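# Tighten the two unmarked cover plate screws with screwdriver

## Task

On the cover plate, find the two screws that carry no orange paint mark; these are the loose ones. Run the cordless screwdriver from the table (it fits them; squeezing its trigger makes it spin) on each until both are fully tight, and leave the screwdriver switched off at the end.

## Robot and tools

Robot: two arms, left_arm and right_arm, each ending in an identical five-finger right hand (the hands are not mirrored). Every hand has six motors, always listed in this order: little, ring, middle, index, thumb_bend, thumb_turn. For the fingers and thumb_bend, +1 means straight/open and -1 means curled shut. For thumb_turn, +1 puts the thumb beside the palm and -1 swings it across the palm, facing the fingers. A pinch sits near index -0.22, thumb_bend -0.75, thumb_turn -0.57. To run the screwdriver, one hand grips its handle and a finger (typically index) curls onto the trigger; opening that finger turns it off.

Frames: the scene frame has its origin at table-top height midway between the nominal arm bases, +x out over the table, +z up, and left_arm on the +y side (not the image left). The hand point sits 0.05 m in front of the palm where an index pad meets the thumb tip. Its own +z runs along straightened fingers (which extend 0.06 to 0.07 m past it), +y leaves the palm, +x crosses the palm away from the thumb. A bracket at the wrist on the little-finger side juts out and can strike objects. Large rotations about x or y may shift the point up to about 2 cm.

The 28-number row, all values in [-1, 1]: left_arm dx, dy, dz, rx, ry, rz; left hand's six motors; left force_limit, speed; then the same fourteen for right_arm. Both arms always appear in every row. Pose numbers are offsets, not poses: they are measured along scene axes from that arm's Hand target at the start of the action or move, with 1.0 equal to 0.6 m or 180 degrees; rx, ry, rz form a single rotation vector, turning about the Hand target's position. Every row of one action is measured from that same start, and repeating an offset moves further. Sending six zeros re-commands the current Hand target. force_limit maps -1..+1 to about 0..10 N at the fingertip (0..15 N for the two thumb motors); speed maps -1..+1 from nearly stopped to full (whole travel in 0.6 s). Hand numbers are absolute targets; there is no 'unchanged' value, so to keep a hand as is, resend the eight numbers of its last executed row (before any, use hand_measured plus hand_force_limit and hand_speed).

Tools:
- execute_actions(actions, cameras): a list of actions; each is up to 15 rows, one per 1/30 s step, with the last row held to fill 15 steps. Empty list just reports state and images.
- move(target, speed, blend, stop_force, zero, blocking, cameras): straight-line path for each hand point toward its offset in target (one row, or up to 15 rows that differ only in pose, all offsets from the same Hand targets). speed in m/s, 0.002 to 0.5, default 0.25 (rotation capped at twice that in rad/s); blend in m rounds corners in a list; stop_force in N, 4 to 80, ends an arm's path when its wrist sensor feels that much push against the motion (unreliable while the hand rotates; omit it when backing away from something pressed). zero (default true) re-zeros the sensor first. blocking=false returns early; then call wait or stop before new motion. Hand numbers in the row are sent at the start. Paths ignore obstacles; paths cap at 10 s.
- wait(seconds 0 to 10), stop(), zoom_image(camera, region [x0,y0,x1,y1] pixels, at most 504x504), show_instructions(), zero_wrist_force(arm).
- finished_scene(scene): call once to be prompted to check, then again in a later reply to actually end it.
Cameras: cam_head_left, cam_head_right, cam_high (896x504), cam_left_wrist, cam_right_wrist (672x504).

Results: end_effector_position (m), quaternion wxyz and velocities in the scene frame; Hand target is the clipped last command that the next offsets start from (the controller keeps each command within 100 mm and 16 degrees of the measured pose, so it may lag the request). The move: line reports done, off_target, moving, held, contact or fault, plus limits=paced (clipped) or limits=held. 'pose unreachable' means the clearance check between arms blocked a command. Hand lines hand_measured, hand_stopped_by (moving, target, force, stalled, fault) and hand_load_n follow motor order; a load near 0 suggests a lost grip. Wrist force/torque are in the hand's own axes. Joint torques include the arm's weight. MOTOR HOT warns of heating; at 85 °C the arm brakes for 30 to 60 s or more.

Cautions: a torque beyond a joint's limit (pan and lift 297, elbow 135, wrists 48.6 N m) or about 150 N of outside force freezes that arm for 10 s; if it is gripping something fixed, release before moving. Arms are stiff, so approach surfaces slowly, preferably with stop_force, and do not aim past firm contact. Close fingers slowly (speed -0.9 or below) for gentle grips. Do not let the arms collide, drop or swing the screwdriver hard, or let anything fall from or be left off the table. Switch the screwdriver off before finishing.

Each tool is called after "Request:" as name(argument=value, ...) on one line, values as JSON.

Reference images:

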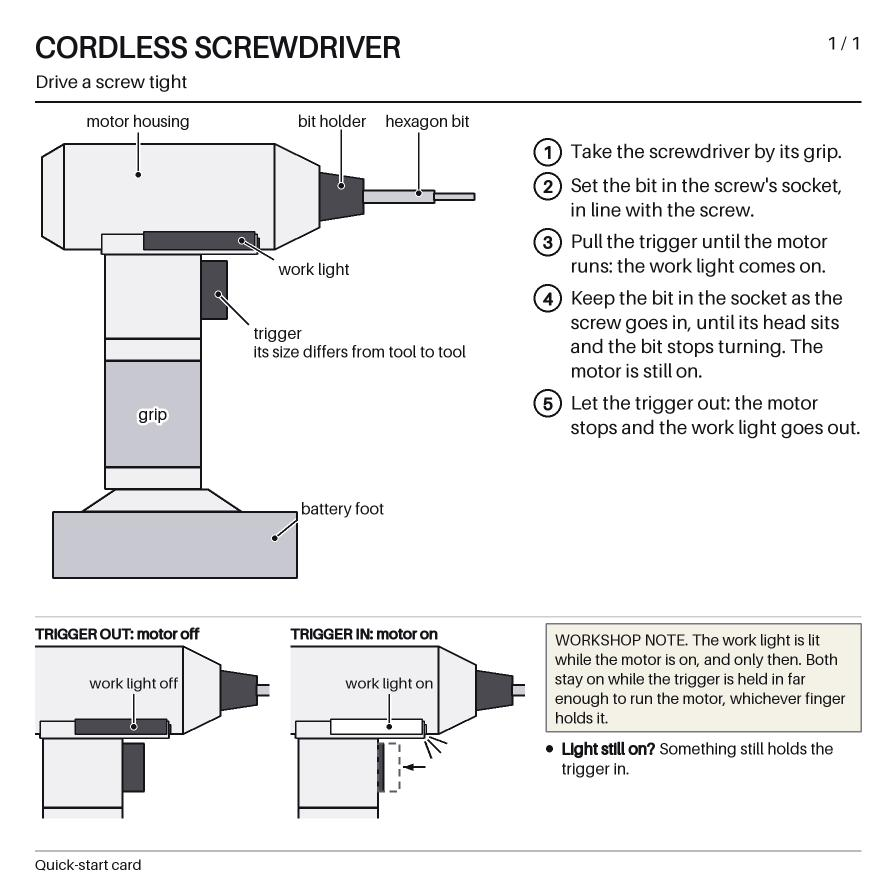

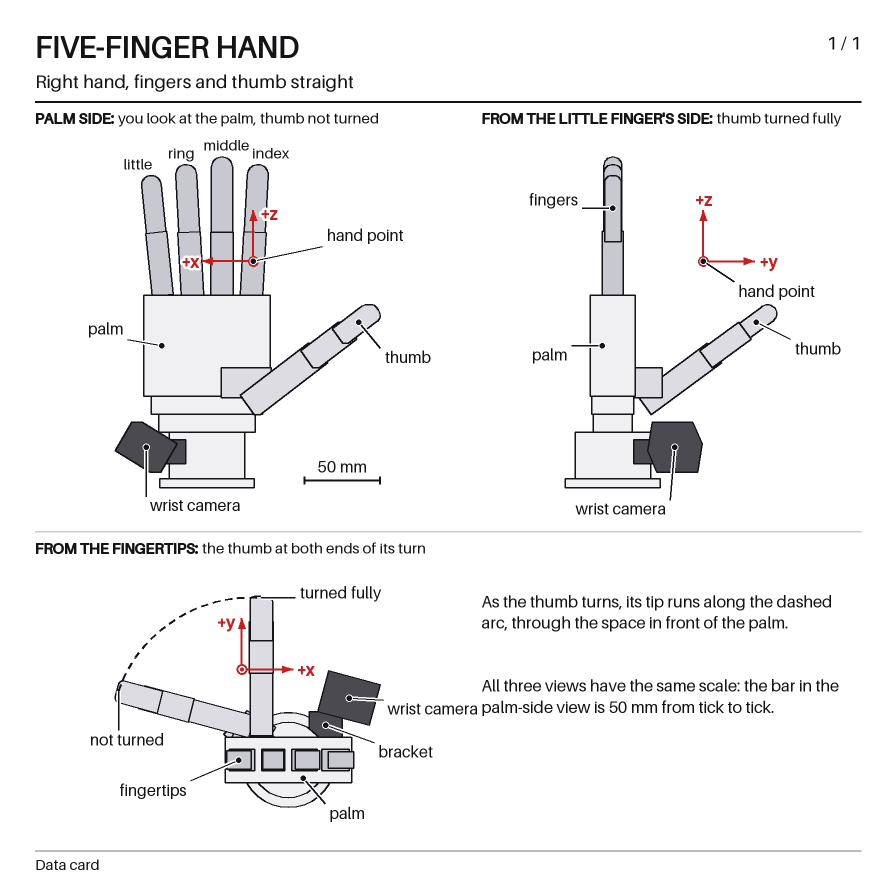

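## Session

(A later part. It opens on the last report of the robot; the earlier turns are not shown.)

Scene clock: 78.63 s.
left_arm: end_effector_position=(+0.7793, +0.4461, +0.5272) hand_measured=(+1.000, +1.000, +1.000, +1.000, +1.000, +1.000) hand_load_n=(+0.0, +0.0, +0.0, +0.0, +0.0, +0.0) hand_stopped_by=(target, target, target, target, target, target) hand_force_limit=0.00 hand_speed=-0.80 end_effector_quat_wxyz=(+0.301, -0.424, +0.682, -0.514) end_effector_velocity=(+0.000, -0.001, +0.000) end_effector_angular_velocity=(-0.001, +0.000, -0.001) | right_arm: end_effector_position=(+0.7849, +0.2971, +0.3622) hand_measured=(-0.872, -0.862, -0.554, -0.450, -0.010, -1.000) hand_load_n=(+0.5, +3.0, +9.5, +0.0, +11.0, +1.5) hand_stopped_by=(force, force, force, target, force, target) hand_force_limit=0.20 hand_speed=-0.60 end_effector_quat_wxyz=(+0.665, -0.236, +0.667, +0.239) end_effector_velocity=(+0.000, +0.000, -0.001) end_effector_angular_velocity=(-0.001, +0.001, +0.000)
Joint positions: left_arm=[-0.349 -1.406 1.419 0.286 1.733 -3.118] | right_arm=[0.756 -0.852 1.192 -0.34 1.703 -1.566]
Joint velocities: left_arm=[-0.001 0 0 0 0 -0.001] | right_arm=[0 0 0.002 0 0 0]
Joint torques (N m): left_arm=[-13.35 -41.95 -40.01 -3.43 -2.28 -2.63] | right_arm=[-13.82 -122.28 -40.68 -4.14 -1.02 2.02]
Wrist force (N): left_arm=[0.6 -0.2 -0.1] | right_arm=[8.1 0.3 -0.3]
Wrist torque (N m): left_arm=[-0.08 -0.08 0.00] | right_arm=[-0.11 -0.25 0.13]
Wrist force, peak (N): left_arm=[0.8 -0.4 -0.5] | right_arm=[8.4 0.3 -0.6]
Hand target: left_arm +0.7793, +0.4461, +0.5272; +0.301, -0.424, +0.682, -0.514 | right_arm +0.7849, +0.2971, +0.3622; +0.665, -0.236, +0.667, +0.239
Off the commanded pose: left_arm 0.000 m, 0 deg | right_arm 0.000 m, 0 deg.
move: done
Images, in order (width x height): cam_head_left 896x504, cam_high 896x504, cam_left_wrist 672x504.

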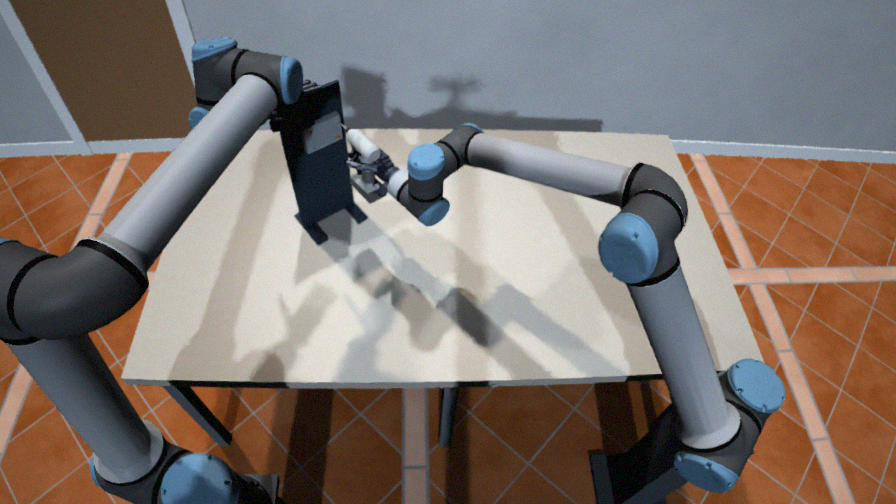

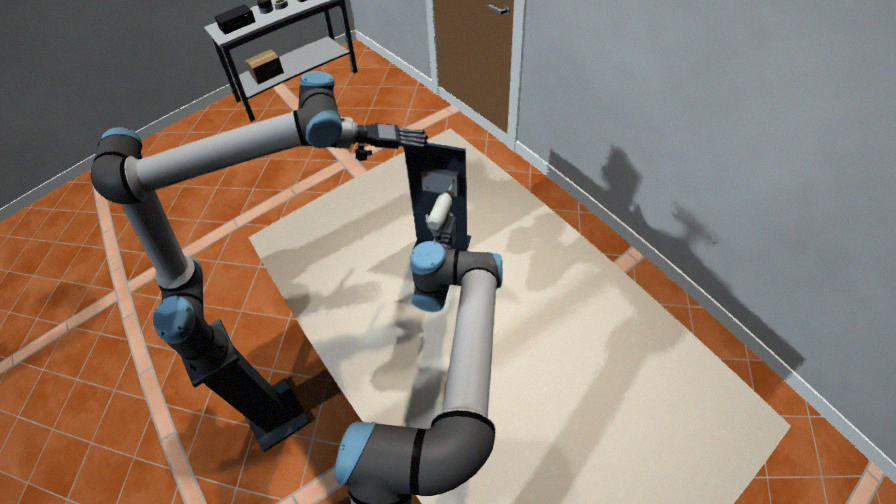

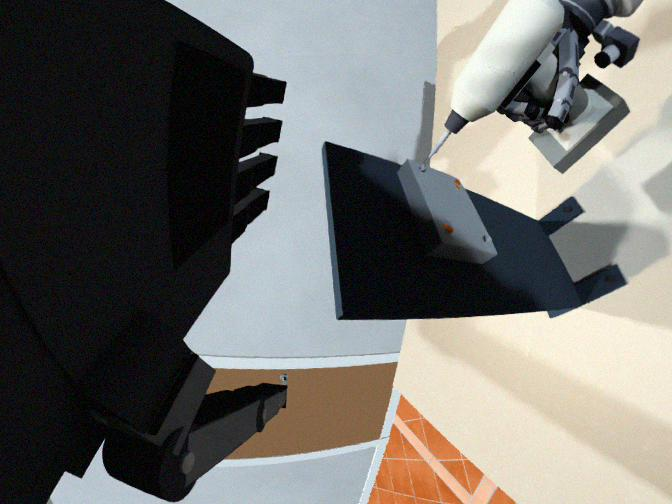

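Request:
move(target=[0,0,0,0,0,0,1,1,1,1,1,1,0,-0.8,0.0045,0.005,-0.0003,0,0,0,-0.97,-0.97,-0.97,-0.45,-0.97,-1,0.2,-0.6], speed=0.03, cameras=["cam_high","cam_left_wrist","cam_head_left"])

Request:
zoom_image(camera="cam_left_wrist", region=[400, 140, 450, 190])

Request:
zoom_image(camera="cam_high", region=[420, 160, 480, 220])

Scene clock: 79.77 s.
left_arm: end_effector_position=(+0.7793, +0.4461, +0.5272) hand_measured=(+1.000, +1.000, +1.000, +1.000, +1.000, +1.000) hand_load_n=(+0.0, +0.0, +0.0, +0.0, +0.0, +0.0) hand_stopped_by=(target, target, target, target, target, target) hand_force_limit=0.00 hand_speed=-0.80 end_effector_quat_wxyz=(+0.301, -0.424, +0.682, -0.514) end_effector_velocity=(+0.000, +0.001, +0.000) end_effector_angular_velocity=(+0.001, +0.000, +0.000) | right_arm: end_effector_position=(+0.7877, +0.3001, +0.3620) hand_measured=(-0.872, -0.862, -0.554, -0.450, -0.010, -1.000) hand_load_n=(+0.5, +3.5, +9.5, +0.0, +11.0, +2.0) hand_stopped_by=(force, force, force, target, force, target) hand_force_limit=0.20 hand_speed=-0.60 end_effector_quat_wxyz=(+0.665, -0.236, +0.667, +0.239) end_effector_velocity=(+0.000, +0.000, -0.001) end_effector_angular_velocity=(+0.000, +0.000, +0.000)
Joint positions: left_arm=[-0.349 -1.406 1.419 0.286 1.733 -3.118] | right_arm=[0.756 -0.845 1.18 -0.335 1.703 -1.566]
Joint velocities: left_arm=[0.001 0 0 0 0.001 0.001] | right_arm=[0 0 0.001 -0.001 0 0]
Joint torques (N m): left_arm=[-12.8 -39.03 -43.71 -3.18 -1.76 -2.79] | right_arm=[9.47 -117.98 -42.68 -3.32 1.43 1.92]
Wrist force (N): left_arm=[0.7 -0.4 -0.5] | right_arm=[8.3 -0.5 -0.7]
Wrist torque (N m): left_arm=[-0.08 -0.07 0.00] | right_arm=[0.01 -0.20 0.17]
Wrist force, peak (N): left_arm=[0.7 -0.5 -0.5] | right_arm=[8.7 -0.8 -0.7]
Hand target: left_arm +0.7793, +0.4461, +0.5272; +0.301, -0.424, +0.682, -0.514 | right_arm +0.7876, +0.3001, +0.3620; +0.665, -0.236, +0.667, +0.239
Off the commanded pose: left_arm 0.000 m, 0 deg | right_arm 0.000 m, 0 deg.
move: done
Images, in order (width x height): cam_head_left 896x504, cam_high 896x504, cam_left_wrist 672x504.

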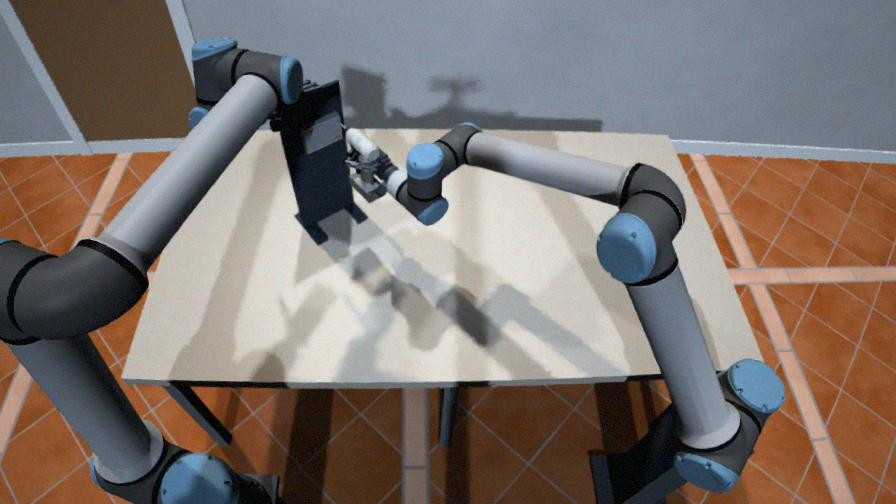

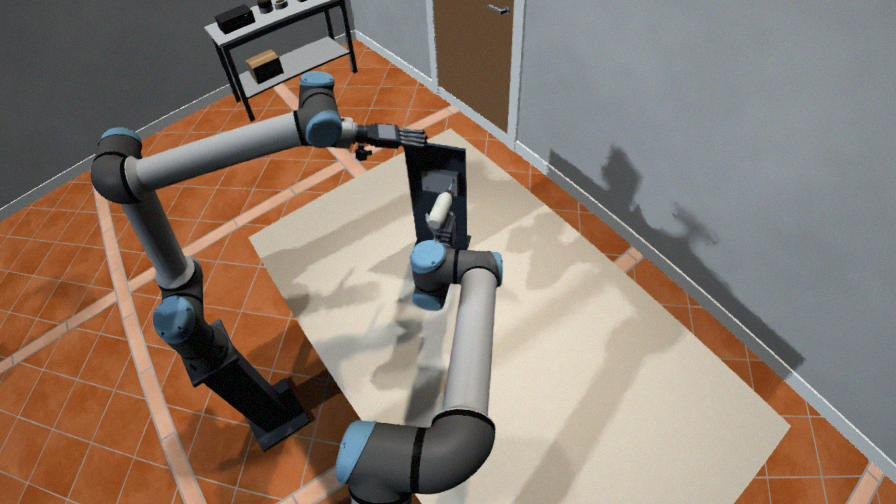

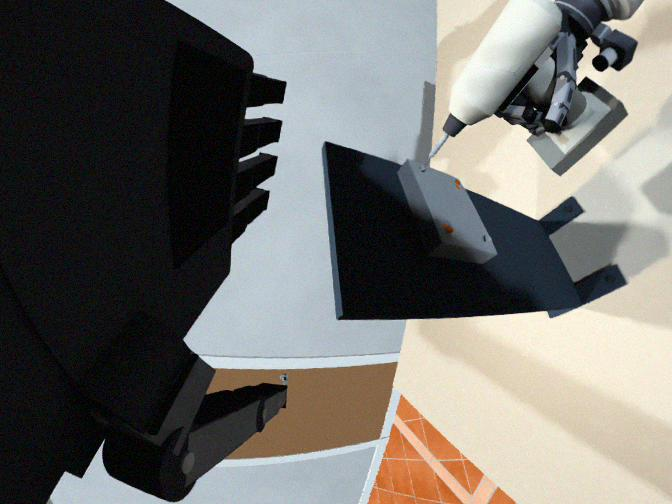

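Scaled by 10.080 from the camera's 672x504 image, which has a finer 960x720 frame.

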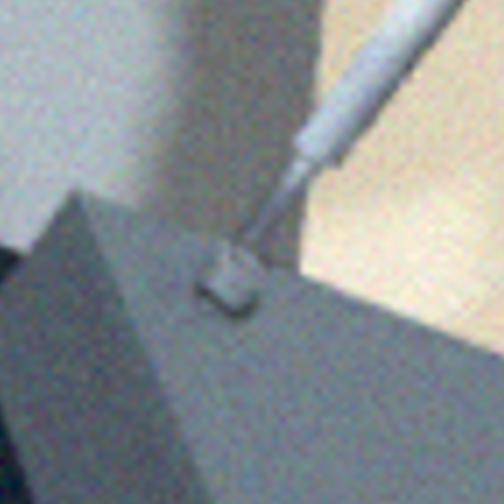

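Scaled by 8.400.

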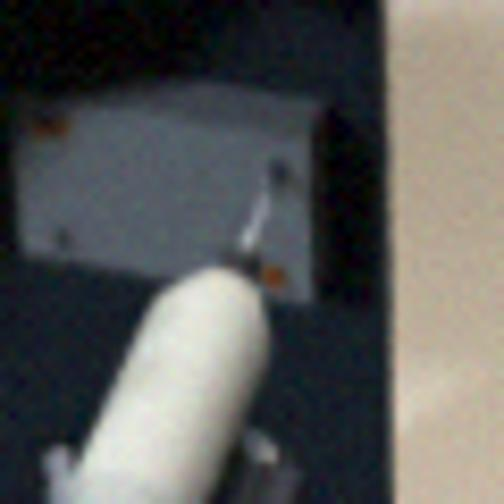

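Request:
move(target=[0,0,0,0,0,0,1,1,1,1,1,1,0,-0.8,0.0081,0.00588,0,0,0,0,-0.97,-0.97,-0.97,-0.45,-0.97,-1,0.2,-0.6], speed=0.01, stop_force=5, cameras=["cam_left_wrist","cam_high"])

Request:
zoom_image(camera="cam_left_wrist", region=[400, 140, 450, 190])

Request:
zoom_image(camera="cam_high", region=[420, 160, 480, 220])

Scene clock: 82.17 s.
left_arm: end_effector_position=(+0.7793, +0.4461, +0.5272) hand_measured=(+1.000, +1.000, +1.000, +1.000, +1.000, +1.000) hand_load_n=(+0.0, +0.0, +0.0, +0.0, +0.0, +0.0) hand_stopped_by=(target, target, target, target, target, target) hand_force_limit=0.00 hand_speed=-0.80 end_effector_quat_wxyz=(+0.301, -0.424, +0.682, -0.514) end_effector_velocity=(+0.000, +0.000, +0.000) end_effector_angular_velocity=(+0.000, +0.000, +0.000) | right_arm: end_effector_position=(+0.7897, +0.3018, +0.3621) hand_measured=(-0.872, -0.862, -0.554, -0.450, -0.010, -1.000) hand_load_n=(+0.0, +3.0, +9.5, +0.0, +11.0, +2.0) hand_stopped_by=(force, force, force, target, force, target) hand_force_limit=0.20 hand_speed=-0.60 end_effector_quat_wxyz=(+0.665, -0.236, +0.667, +0.239) end_effector_velocity=(+0.000, +0.000, +0.004) end_effector_angular_velocity=(+0.002, -0.002, +0.000)
Joint positions: left_arm=[-0.349 -1.406 1.419 0.286 1.733 -3.118] | right_arm=[0.756 -0.841 1.173 -0.332 1.702 -1.566]
Joint velocities: left_arm=[0 0 0 0 0 0] | right_arm=[0 -0.003 0 0 0 0]
Joint torques (N m): left_arm=[-12.62 -37.71 -54.02 -2.46 -1.7 -2.63] | right_arm=[15.52 -124.39 -42.49 -6.32 2.09 1.99]
Wrist force (N): left_arm=[0.1 -0.5 -0.5] | right_arm=[8.5 0.1 -0.4]
Wrist torque (N m): left_arm=[-0.09 0.01 -0.04] | right_arm=[-0.04 -0.25 0.16]
Wrist force, peak (N): left_arm=[0.8 -0.3 -0.8] | right_arm=[11.5 0.6 -11.1]
Hand target: left_arm +0.7793, +0.4461, +0.5272; +0.301, -0.424, +0.682, -0.514 | right_arm +0.7896, +0.3018, +0.3621; +0.665, -0.236, +0.667, +0.239
Off the commanded pose: left_arm 0.000 m, 0 deg | right_arm 0.003 m, 0 deg.
move: contact (right_arm)
Images, in order (width x height): cam_high 896x504, cam_left_wrist 672x504.

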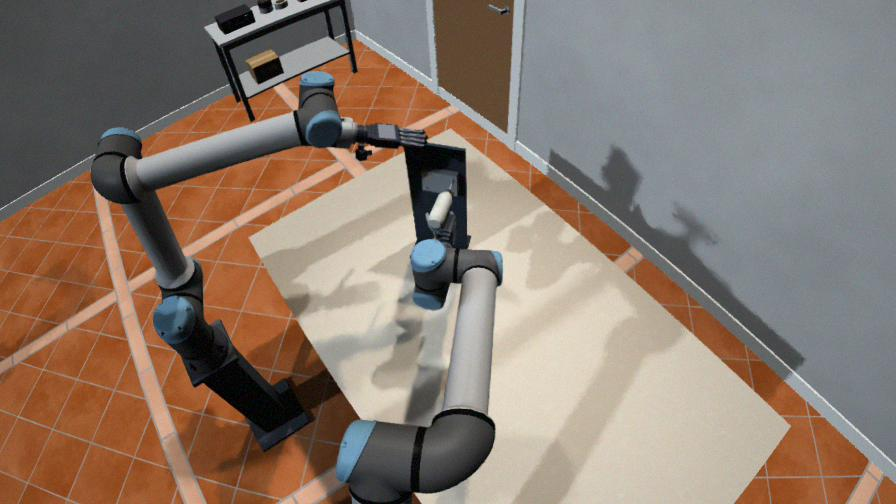

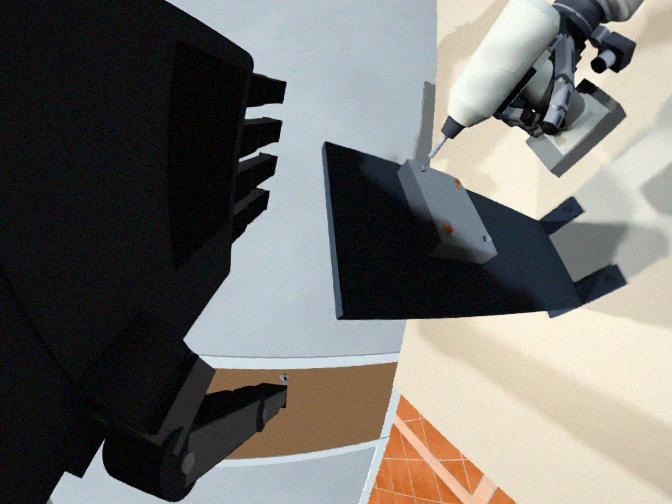

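Scaled by 10.080 from the camera's 672x504 image, which has a finer 960x720 frame.

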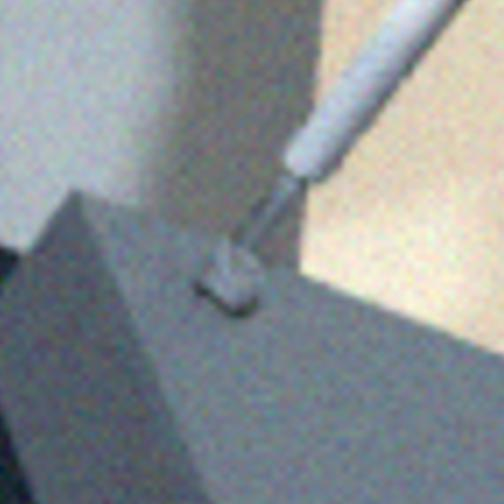

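Scaled by 8.400.

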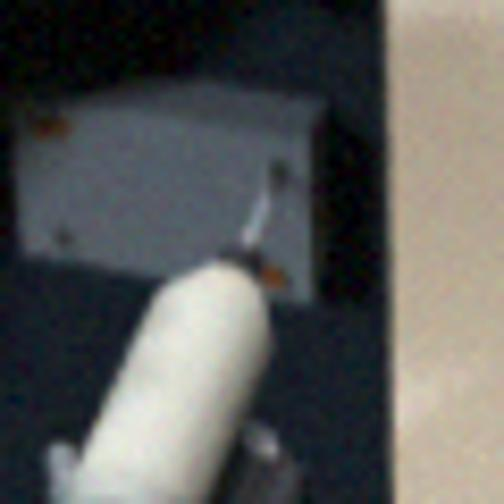

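Request:
zoom_image(camera="cam_left_wrist", region=[412, 154, 436, 178])

Request:
zoom_image(camera="cam_high", region=[440, 170, 464, 194])

Request:
zoom_image(camera="cam_right_wrist", region=[0, 0, 504, 504])

Scaled by 21.000 from the camera's 672x504 image, which has a finer 960x720 frame.

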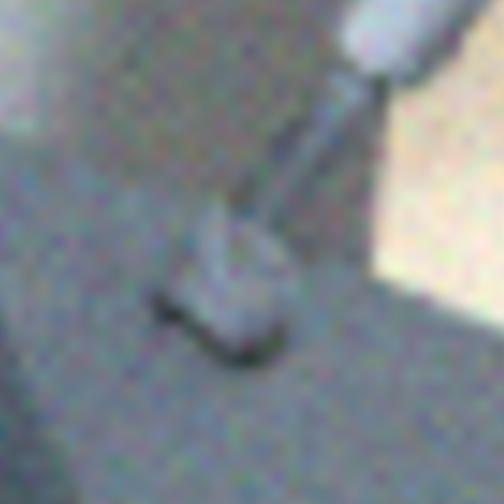

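Scaled by 21.000.

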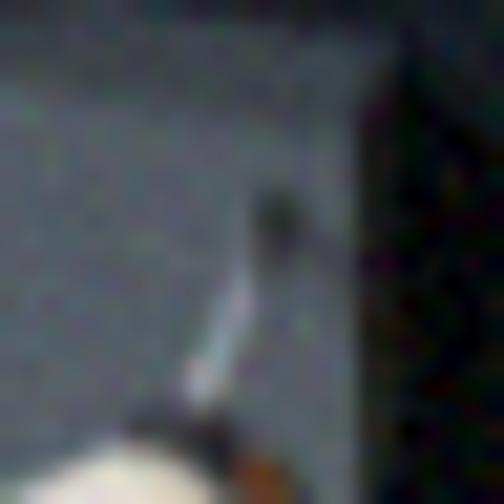

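This scene's latest camera images include none from cam_right_wrist. They are from: cam_high, cam_left_wrist. cam_right_wrist's image comes with the result of a call that names it in "cameras".

Request:
move(target=[0,0,0,0,0,0,1,1,1,1,1,1,0,-0.8,0,0,0,0,0,0,-0.97,-0.97,-0.97,-0.97,-0.97,-1,0.2,-0.8], cameras=["cam_left_wrist","cam_high"])

Request:
zoom_image(camera="cam_left_wrist", region=[412, 154, 436, 178])

Request:
zoom_image(camera="cam_left_wrist", region=[400, 0, 640, 180])

Scene clock: 84.33 s.
left_arm: end_effector_position=(+0.7793, +0.4461, +0.5272) hand_measured=(+1.000, +1.000, +1.000, +1.000, +1.000, +1.000) hand_load_n=(+0.0, +0.0, +0.0, +0.0, +0.0, +0.0) hand_stopped_by=(target, target, target, target, target, target) hand_force_limit=0.00 hand_speed=-0.80 end_effector_quat_wxyz=(+0.301, -0.424, +0.682, -0.514) end_effector_velocity=(+0.000, +0.001, +0.000) end_effector_angular_velocity=(+0.000, +0.000, +0.001) | right_arm: end_effector_position=(+0.7896, +0.3018, +0.3621) hand_measured=(-0.872, -0.862, -0.554, -0.824, -0.010, -1.000) hand_load_n=(+0.0, +2.5, +9.0, +5.5, +11.5, +2.0) hand_stopped_by=(force, force, force, force, force, target) hand_force_limit=0.20 hand_speed=-0.80 end_effector_quat_wxyz=(+0.665, -0.236, +0.667, +0.239) end_effector_velocity=(+0.000, +0.000, +0.001) end_effector_angular_velocity=(+0.002, -0.001, +0.000)
Joint positions: left_arm=[-0.349 -1.406 1.419 0.286 1.733 -3.118] | right_arm=[0.756 -0.841 1.173 -0.332 1.702 -1.566]
Joint velocities: left_arm=[0.001 0 0 0.001 0.001 0] | right_arm=[0 -0.001 0 -0.001 0 0]
Joint torques (N m): left_arm=[-6.77 -37.66 -53.25 -1.42 -1.41 -2.93] | right_arm=[13.68 -122.32 -44.51 -3.57 1.89 2]
Wrist force (N): left_arm=[-0.1 -0.2 -0.3] | right_arm=[8.2 0.4 -0.5]
Wrist torque (N m): left_arm=[-0.06 0.03 -0.03] | right_arm=[-0.09 -0.26 0.14]
Wrist force, peak (N): left_arm=[0.8 -0.3 -0.7] | right_arm=[8.8 -0.2 -0.4]
Hand target: left_arm +0.7793, +0.4461, +0.5272; +0.301, -0.424, +0.682, -0.514 | right_arm +0.7896, +0.3018, +0.3621; +0.665, -0.236, +0.667, +0.239
Off the commanded pose: left_arm 0.000 m, 0 deg | right_arm 0.000 m, 0 deg.
move: done
Images, in order (width x height): cam_high 896x504, cam_left_wrist 672x504.

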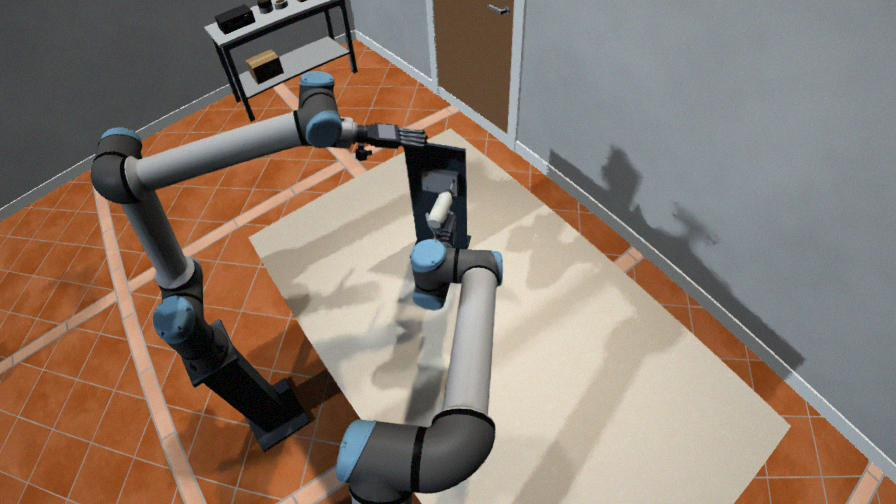

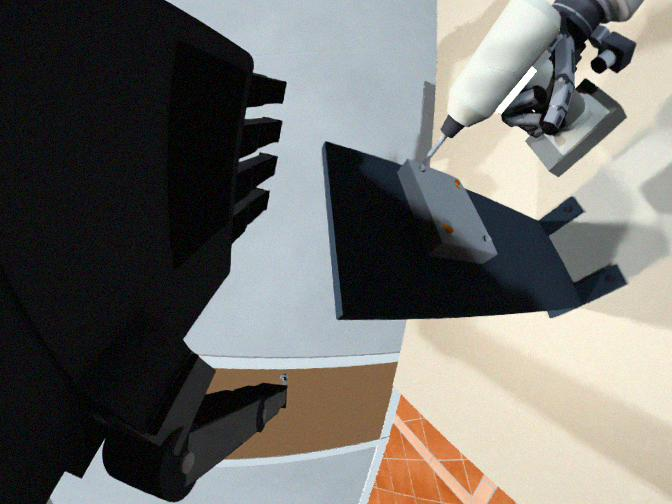

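Scaled by 21.000 from the camera's 672x504 image, which has a finer 960x720 frame.

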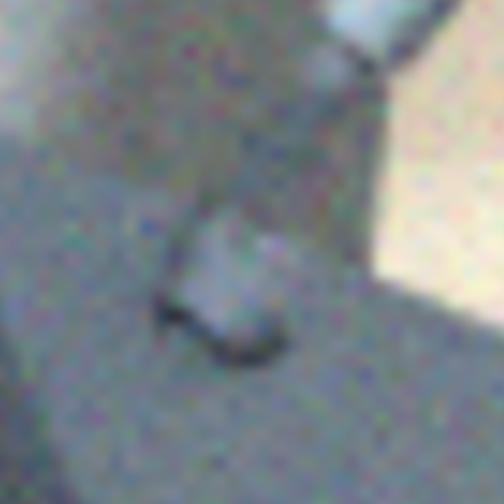

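Scaled by 2.100 from the camera's 672x504 image, which has a finer 960x720 frame.

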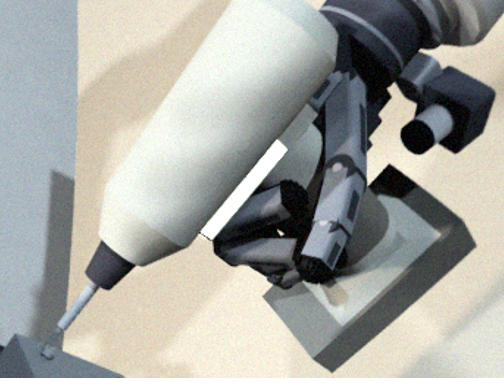

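Request:
move(target=[0,0,0,0,0,0,1,1,1,1,1,1,0,-0.8,0.0081,0.00588,0,0,0,0,-0.97,-0.97,-0.97,-0.97,-0.97,-1,0.2,-0.8], speed=0.008, stop_force=5, cameras=["cam_left_wrist","cam_high"])

Request:
zoom_image(camera="cam_left_wrist", region=[412, 154, 436, 178])

Request:
zoom_image(camera="cam_high", region=[440, 170, 464, 194])

Scene clock: 85.30 s.
left_arm: end_effector_position=(+0.7793, +0.4461, +0.5272) hand_measured=(+1.000, +1.000, +1.000, +1.000, +1.000, +1.000) hand_load_n=(+0.0, +0.0, +0.0, +0.0, +0.0, +0.0) hand_stopped_by=(target, target, target, target, target, target) hand_force_limit=0.00 hand_speed=-0.80 end_effector_quat_wxyz=(+0.301, -0.424, +0.682, -0.514) end_effector_velocity=(+0.000, -0.001, +0.000) end_effector_angular_velocity=(+0.000, -0.001, -0.001) | right_arm: end_effector_position=(+0.7898, +0.3020, +0.3621) hand_measured=(-0.872, -0.862, -0.554, -0.824, -0.010, -1.000) hand_load_n=(+0.0, +2.5, +9.0, +5.5, +11.5, +2.0) hand_stopped_by=(force, force, force, force, force, target) hand_force_limit=0.20 hand_speed=-0.80 end_effector_quat_wxyz=(+0.665, -0.236, +0.667, +0.239) end_effector_velocity=(+0.000, +0.000, +0.001) end_effector_angular_velocity=(+0.001, -0.001, +0.000)
Joint positions: left_arm=[-0.349 -1.406 1.419 0.286 1.733 -3.118] | right_arm=[0.756 -0.84 1.172 -0.332 1.702 -1.566]
Joint velocities: left_arm=[-0.001 0.001 0 -0.001 0.001 0] | right_arm=[0 -0.001 0 0 0 0]
Joint torques (N m): left_arm=[-10.13 -36.65 -53.56 -0.99 -1.01 -2.39] | right_arm=[4.58 -117.97 -42.08 -6.45 2.3 1.96]
Wrist force (N): left_arm=[0.2 -0.1 -0.6] | right_arm=[7.8 0.4 -0.7]
Wrist torque (N m): left_arm=[-0.03 -0.01 -0.01] | right_arm=[-0.07 -0.18 0.11]
Wrist force, peak (N): left_arm=[0.3 -0.7 -0.9] | right_arm=[11.0 2.7 -9.2]
Hand target: left_arm +0.7793, +0.4461, +0.5272; +0.301, -0.424, +0.682, -0.514 | right_arm +0.7898, +0.3020, +0.3621; +0.665, -0.236, +0.667, +0.239
Off the commanded pose: left_arm 0.000 m, 0 deg | right_arm 0.006 m, 0 deg.
move: contact (right_arm)
Images, in order (width x height): cam_high 896x504, cam_left_wrist 672x504.

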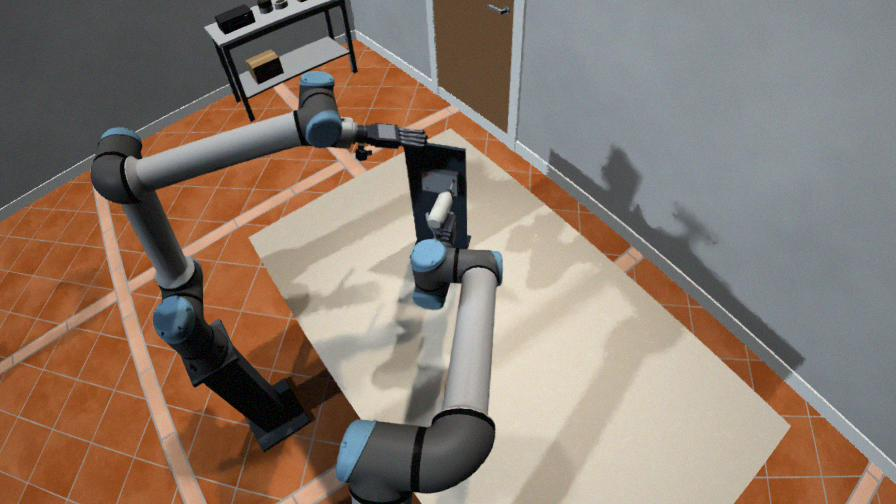

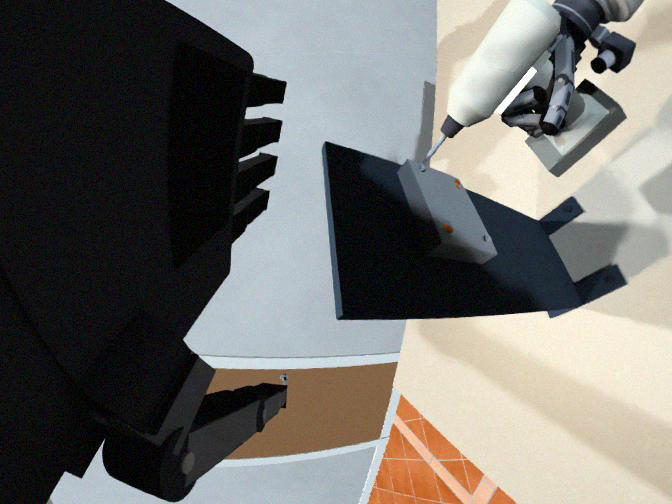

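Scaled by 21.000 from the camera's 672x504 image, which has a finer 960x720 frame.

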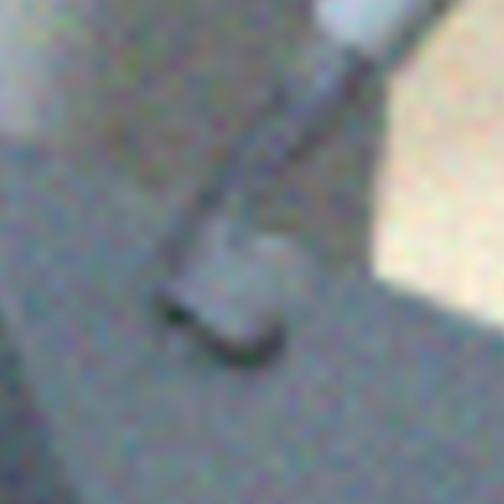

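Scaled by 21.000.

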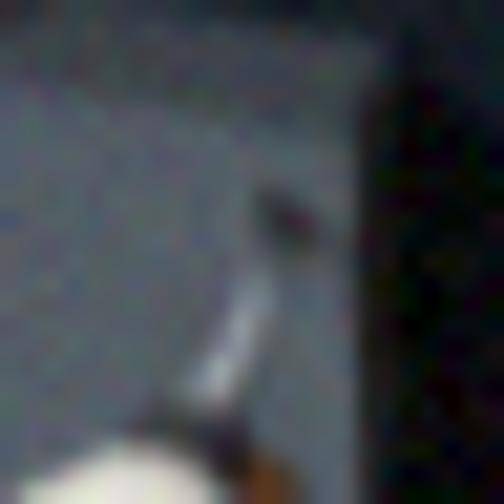

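Request:
move(target=[0,0,0,0,0,0,1,1,1,1,1,1,0,-0.8,0,0,0,0,0,0,-0.97,-0.97,-0.97,-0.45,-0.97,-1,0.2,-0.6], cameras=["cam_left_wrist","cam_high"])

Request:
zoom_image(camera="cam_left_wrist", region=[412, 154, 436, 178])

Request:
zoom_image(camera="cam_left_wrist", region=[400, 140, 450, 190])

Request:
zoom_image(camera="cam_high", region=[440, 170, 464, 194])

Scene clock: 86.77 s.
left_arm: end_effector_position=(+0.7793, +0.4461, +0.5272) hand_measured=(+1.000, +1.000, +1.000, +1.000, +1.000, +1.000) hand_load_n=(+0.0, +0.0, +0.0, +0.0, +0.0, -0.5) hand_stopped_by=(target, target, target, target, target, target) hand_force_limit=0.00 hand_speed=-0.80 end_effector_quat_wxyz=(+0.301, -0.424, +0.682, -0.514) end_effector_velocity=(+0.000, +0.001, +0.000) end_effector_angular_velocity=(+0.001, -0.001, +0.000) | right_arm: end_effector_position=(+0.7898, +0.3020, +0.3621) hand_measured=(-0.872, -0.862, -0.554, -0.450, -0.010, -1.000) hand_load_n=(+0.5, +3.5, +9.0, +0.0, +11.5, +1.5) hand_stopped_by=(force, force, force, target, force, target) hand_force_limit=0.20 hand_speed=-0.60 end_effector_quat_wxyz=(+0.665, -0.236, +0.667, +0.239) end_effector_velocity=(+0.000, +0.000, -0.001) end_effector_angular_velocity=(-0.001, +0.001, +0.000)
Joint positions: left_arm=[-0.349 -1.406 1.419 0.286 1.733 -3.118] | right_arm=[0.756 -0.84 1.172 -0.332 1.702 -1.566]
Joint velocities: left_arm=[0.001 0 0 0 0 0.002] | right_arm=[0 0.001 0 0 0.001 0]
Joint torques (N m): left_arm=[-8.99 -37.15 -51.6 -0.61 -0.93 -2.51] | right_arm=[2.74 -117.83 -43.86 -5.5 1.99 1.88]
Wrist force (N): left_arm=[0.3 -0.3 -0.4] | right_arm=[7.8 0.2 -1.8]
Wrist torque (N m): left_arm=[-0.06 -0.03 -0.01] | right_arm=[-0.05 -0.26 0.12]
Wrist force, peak (N): left_arm=[0.8 -0.5 -0.5] | right_arm=[8.3 0.2 -2.1]
Hand target: left_arm +0.7793, +0.4461, +0.5272; +0.301, -0.424, +0.682, -0.514 | right_arm +0.7898, +0.3020, +0.3621; +0.665, -0.236, +0.667, +0.239
Off the commanded pose: left_arm 0.000 m, 0 deg | right_arm 0.000 m, 0 deg.
move: done
Images, in order (width x height): cam_high 896x504, cam_left_wrist 672x504.

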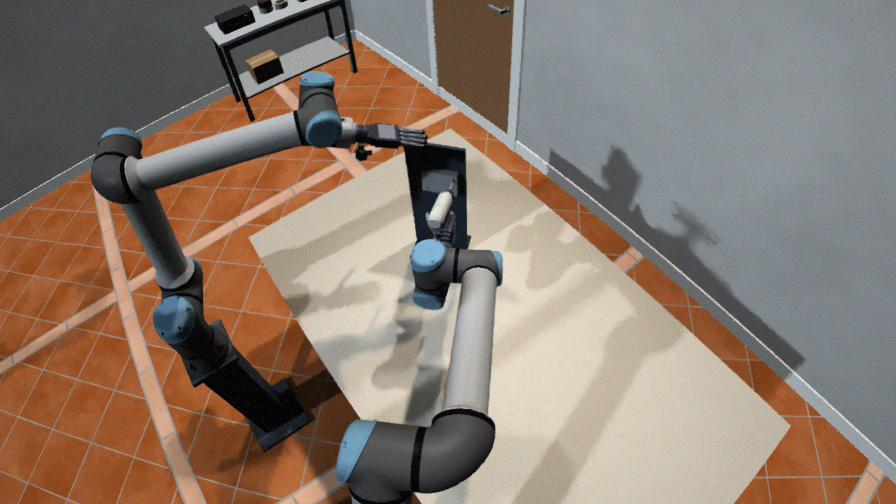

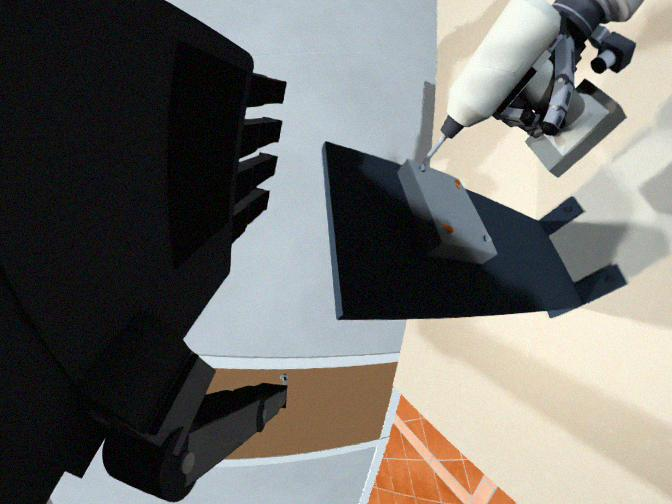

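Scaled by 21.000 from the camera's 672x504 image, which has a finer 960x720 frame.

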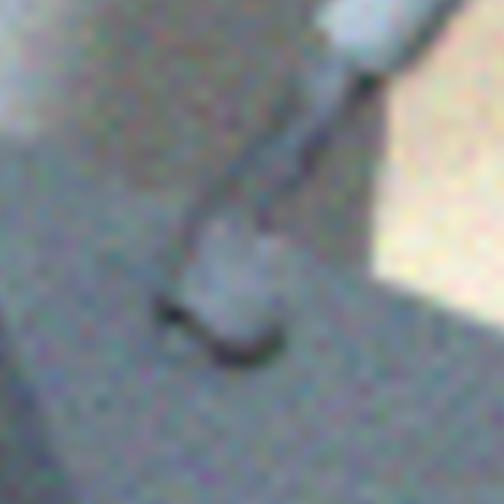

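Scaled by 10.080 from the camera's 672x504 image, which has a finer 960x720 frame.

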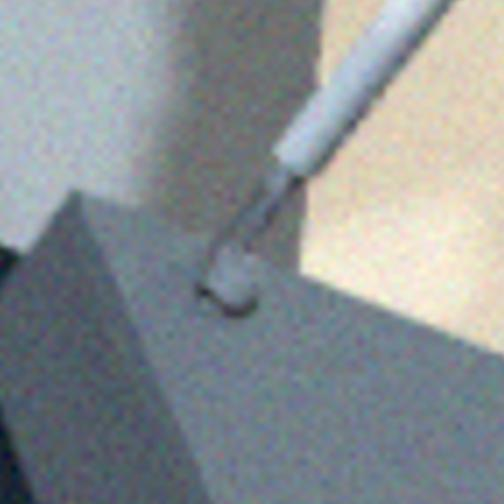

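Scaled by 21.000.

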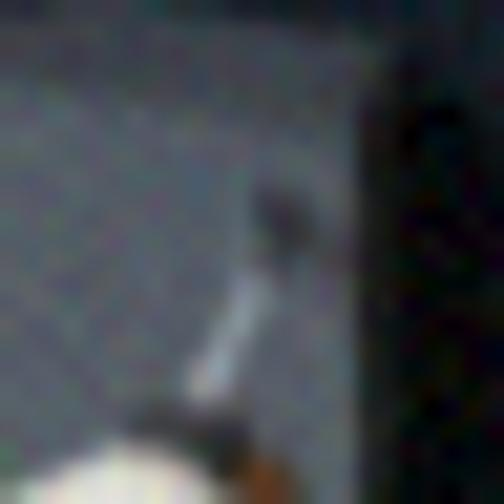

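Request:
move(target=[[0,0,0,0,0,0,1,1,1,1,1,1,0,-0.8,-0.0081,-0.00588,0,0,0,0,-0.97,-0.97,-0.97,-0.45,-0.97,-1,0.2,-0.6],[0,0,0,0,0,0,1,1,1,1,1,1,0,-0.8,-0.0081,-0.00588,-0.00383,0,0,0,-0.97,-0.97,-0.97,-0.45,-0.97,-1,0.2,-0.6]], speed=0.03, cameras=["cam_left_wrist","cam_high"])

Request:
zoom_image(camera="cam_left_wrist", region=[412, 154, 436, 178])

Request:
zoom_image(camera="cam_left_wrist", region=[400, 140, 450, 190])

Request:
zoom_image(camera="cam_high", region=[440, 170, 464, 194])

Scene clock: 88.17 s.
left_arm: end_effector_position=(+0.7793, +0.4461, +0.5272) hand_measured=(+1.000, +1.000, +1.000, +1.000, +1.000, +1.000) hand_load_n=(+0.0, +0.0, +0.0, +0.0, +0.0, +0.0) hand_stopped_by=(target, target, target, target, target, target) hand_force_limit=0.00 hand_speed=-0.80 end_effector_quat_wxyz=(+0.301, -0.424, +0.682, -0.514) end_effector_velocity=(+0.000, +0.000, -0.001) end_effector_angular_velocity=(-0.002, +0.002, +0.001) | right_arm: end_effector_position=(+0.7850, +0.2985, +0.3597) hand_measured=(-0.872, -0.862, -0.554, -0.450, -0.010, -1.000) hand_load_n=(+0.5, +3.5, +9.5, +0.0, +11.0, +2.0) hand_stopped_by=(force, force, force, target, force, target) hand_force_limit=0.20 hand_speed=-0.60 end_effector_quat_wxyz=(+0.666, -0.236, +0.667, +0.239) end_effector_velocity=(+0.000, +0.000, +0.001) end_effector_angular_velocity=(+0.001, -0.001, +0.000)
Joint positions: left_arm=[-0.349 -1.406 1.419 0.286 1.733 -3.118] | right_arm=[0.757 -0.848 1.191 -0.342 1.704 -1.566]
Joint velocities: left_arm=[0 0.001 0 0.001 -0.001 -0.002] | right_arm=[0 -0.001 0 -0.001 -0.001 0]
Joint torques (N m): left_arm=[-8.64 -34.18 -52.42 0.2 -0.68 -2.75] | right_arm=[11.47 -116.09 -48.41 -3.06 1.17 1.83]
Wrist force (N): left_arm=[0.3 0.1 -0.7] | right_arm=[8.0 0.6 -0.2]
Wrist torque (N m): left_arm=[0.01 -0.01 0.00] | right_arm=[-0.08 -0.22 0.13]
Wrist force, peak (N): left_arm=[0.4 -0.3 -0.9] | right_arm=[8.7 0.3 -0.6]
Hand target: left_arm +0.7793, +0.4461, +0.5272; +0.301, -0.424, +0.682, -0.514 | right_arm +0.7850, +0.2985, +0.3598; +0.665, -0.236, +0.667, +0.239
Off the commanded pose: left_arm 0.000 m, 0 deg | right_arm 0.000 m, 0 deg.
move: done
Images, in order (width x height): cam_high 896x504, cam_left_wrist 672x504.

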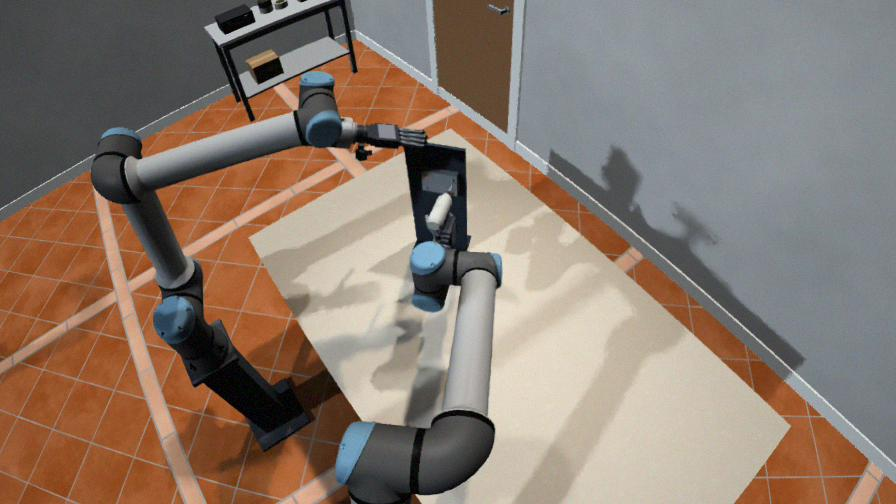

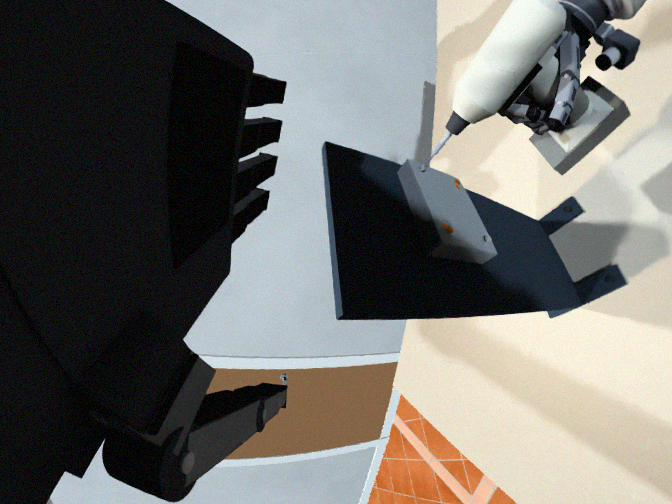

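Scaled by 21.000 from the camera's 672x504 image, which has a finer 960x720 frame.

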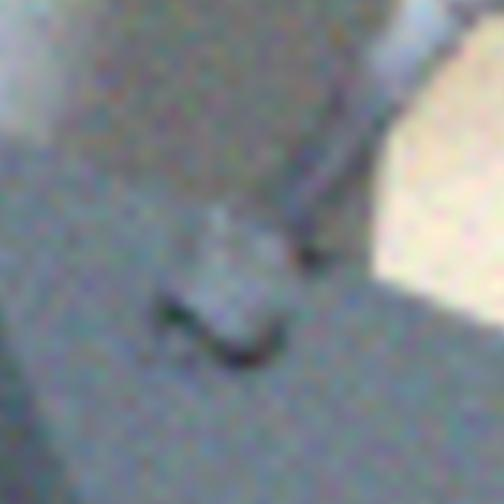

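Scaled by 10.080 from the camera's 672x504 image, which has a finer 960x720 frame.

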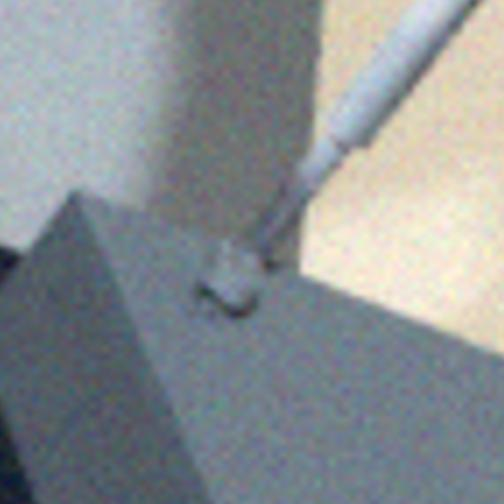

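Scaled by 21.000.

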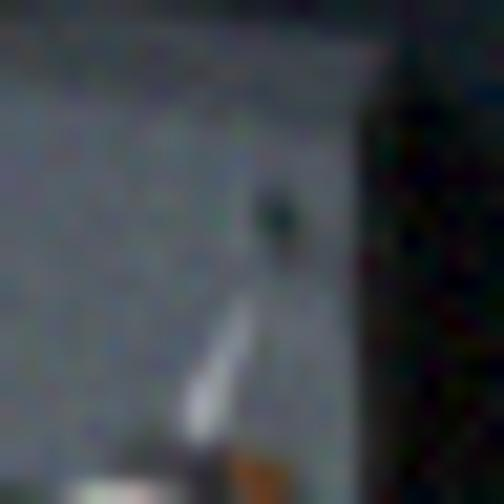

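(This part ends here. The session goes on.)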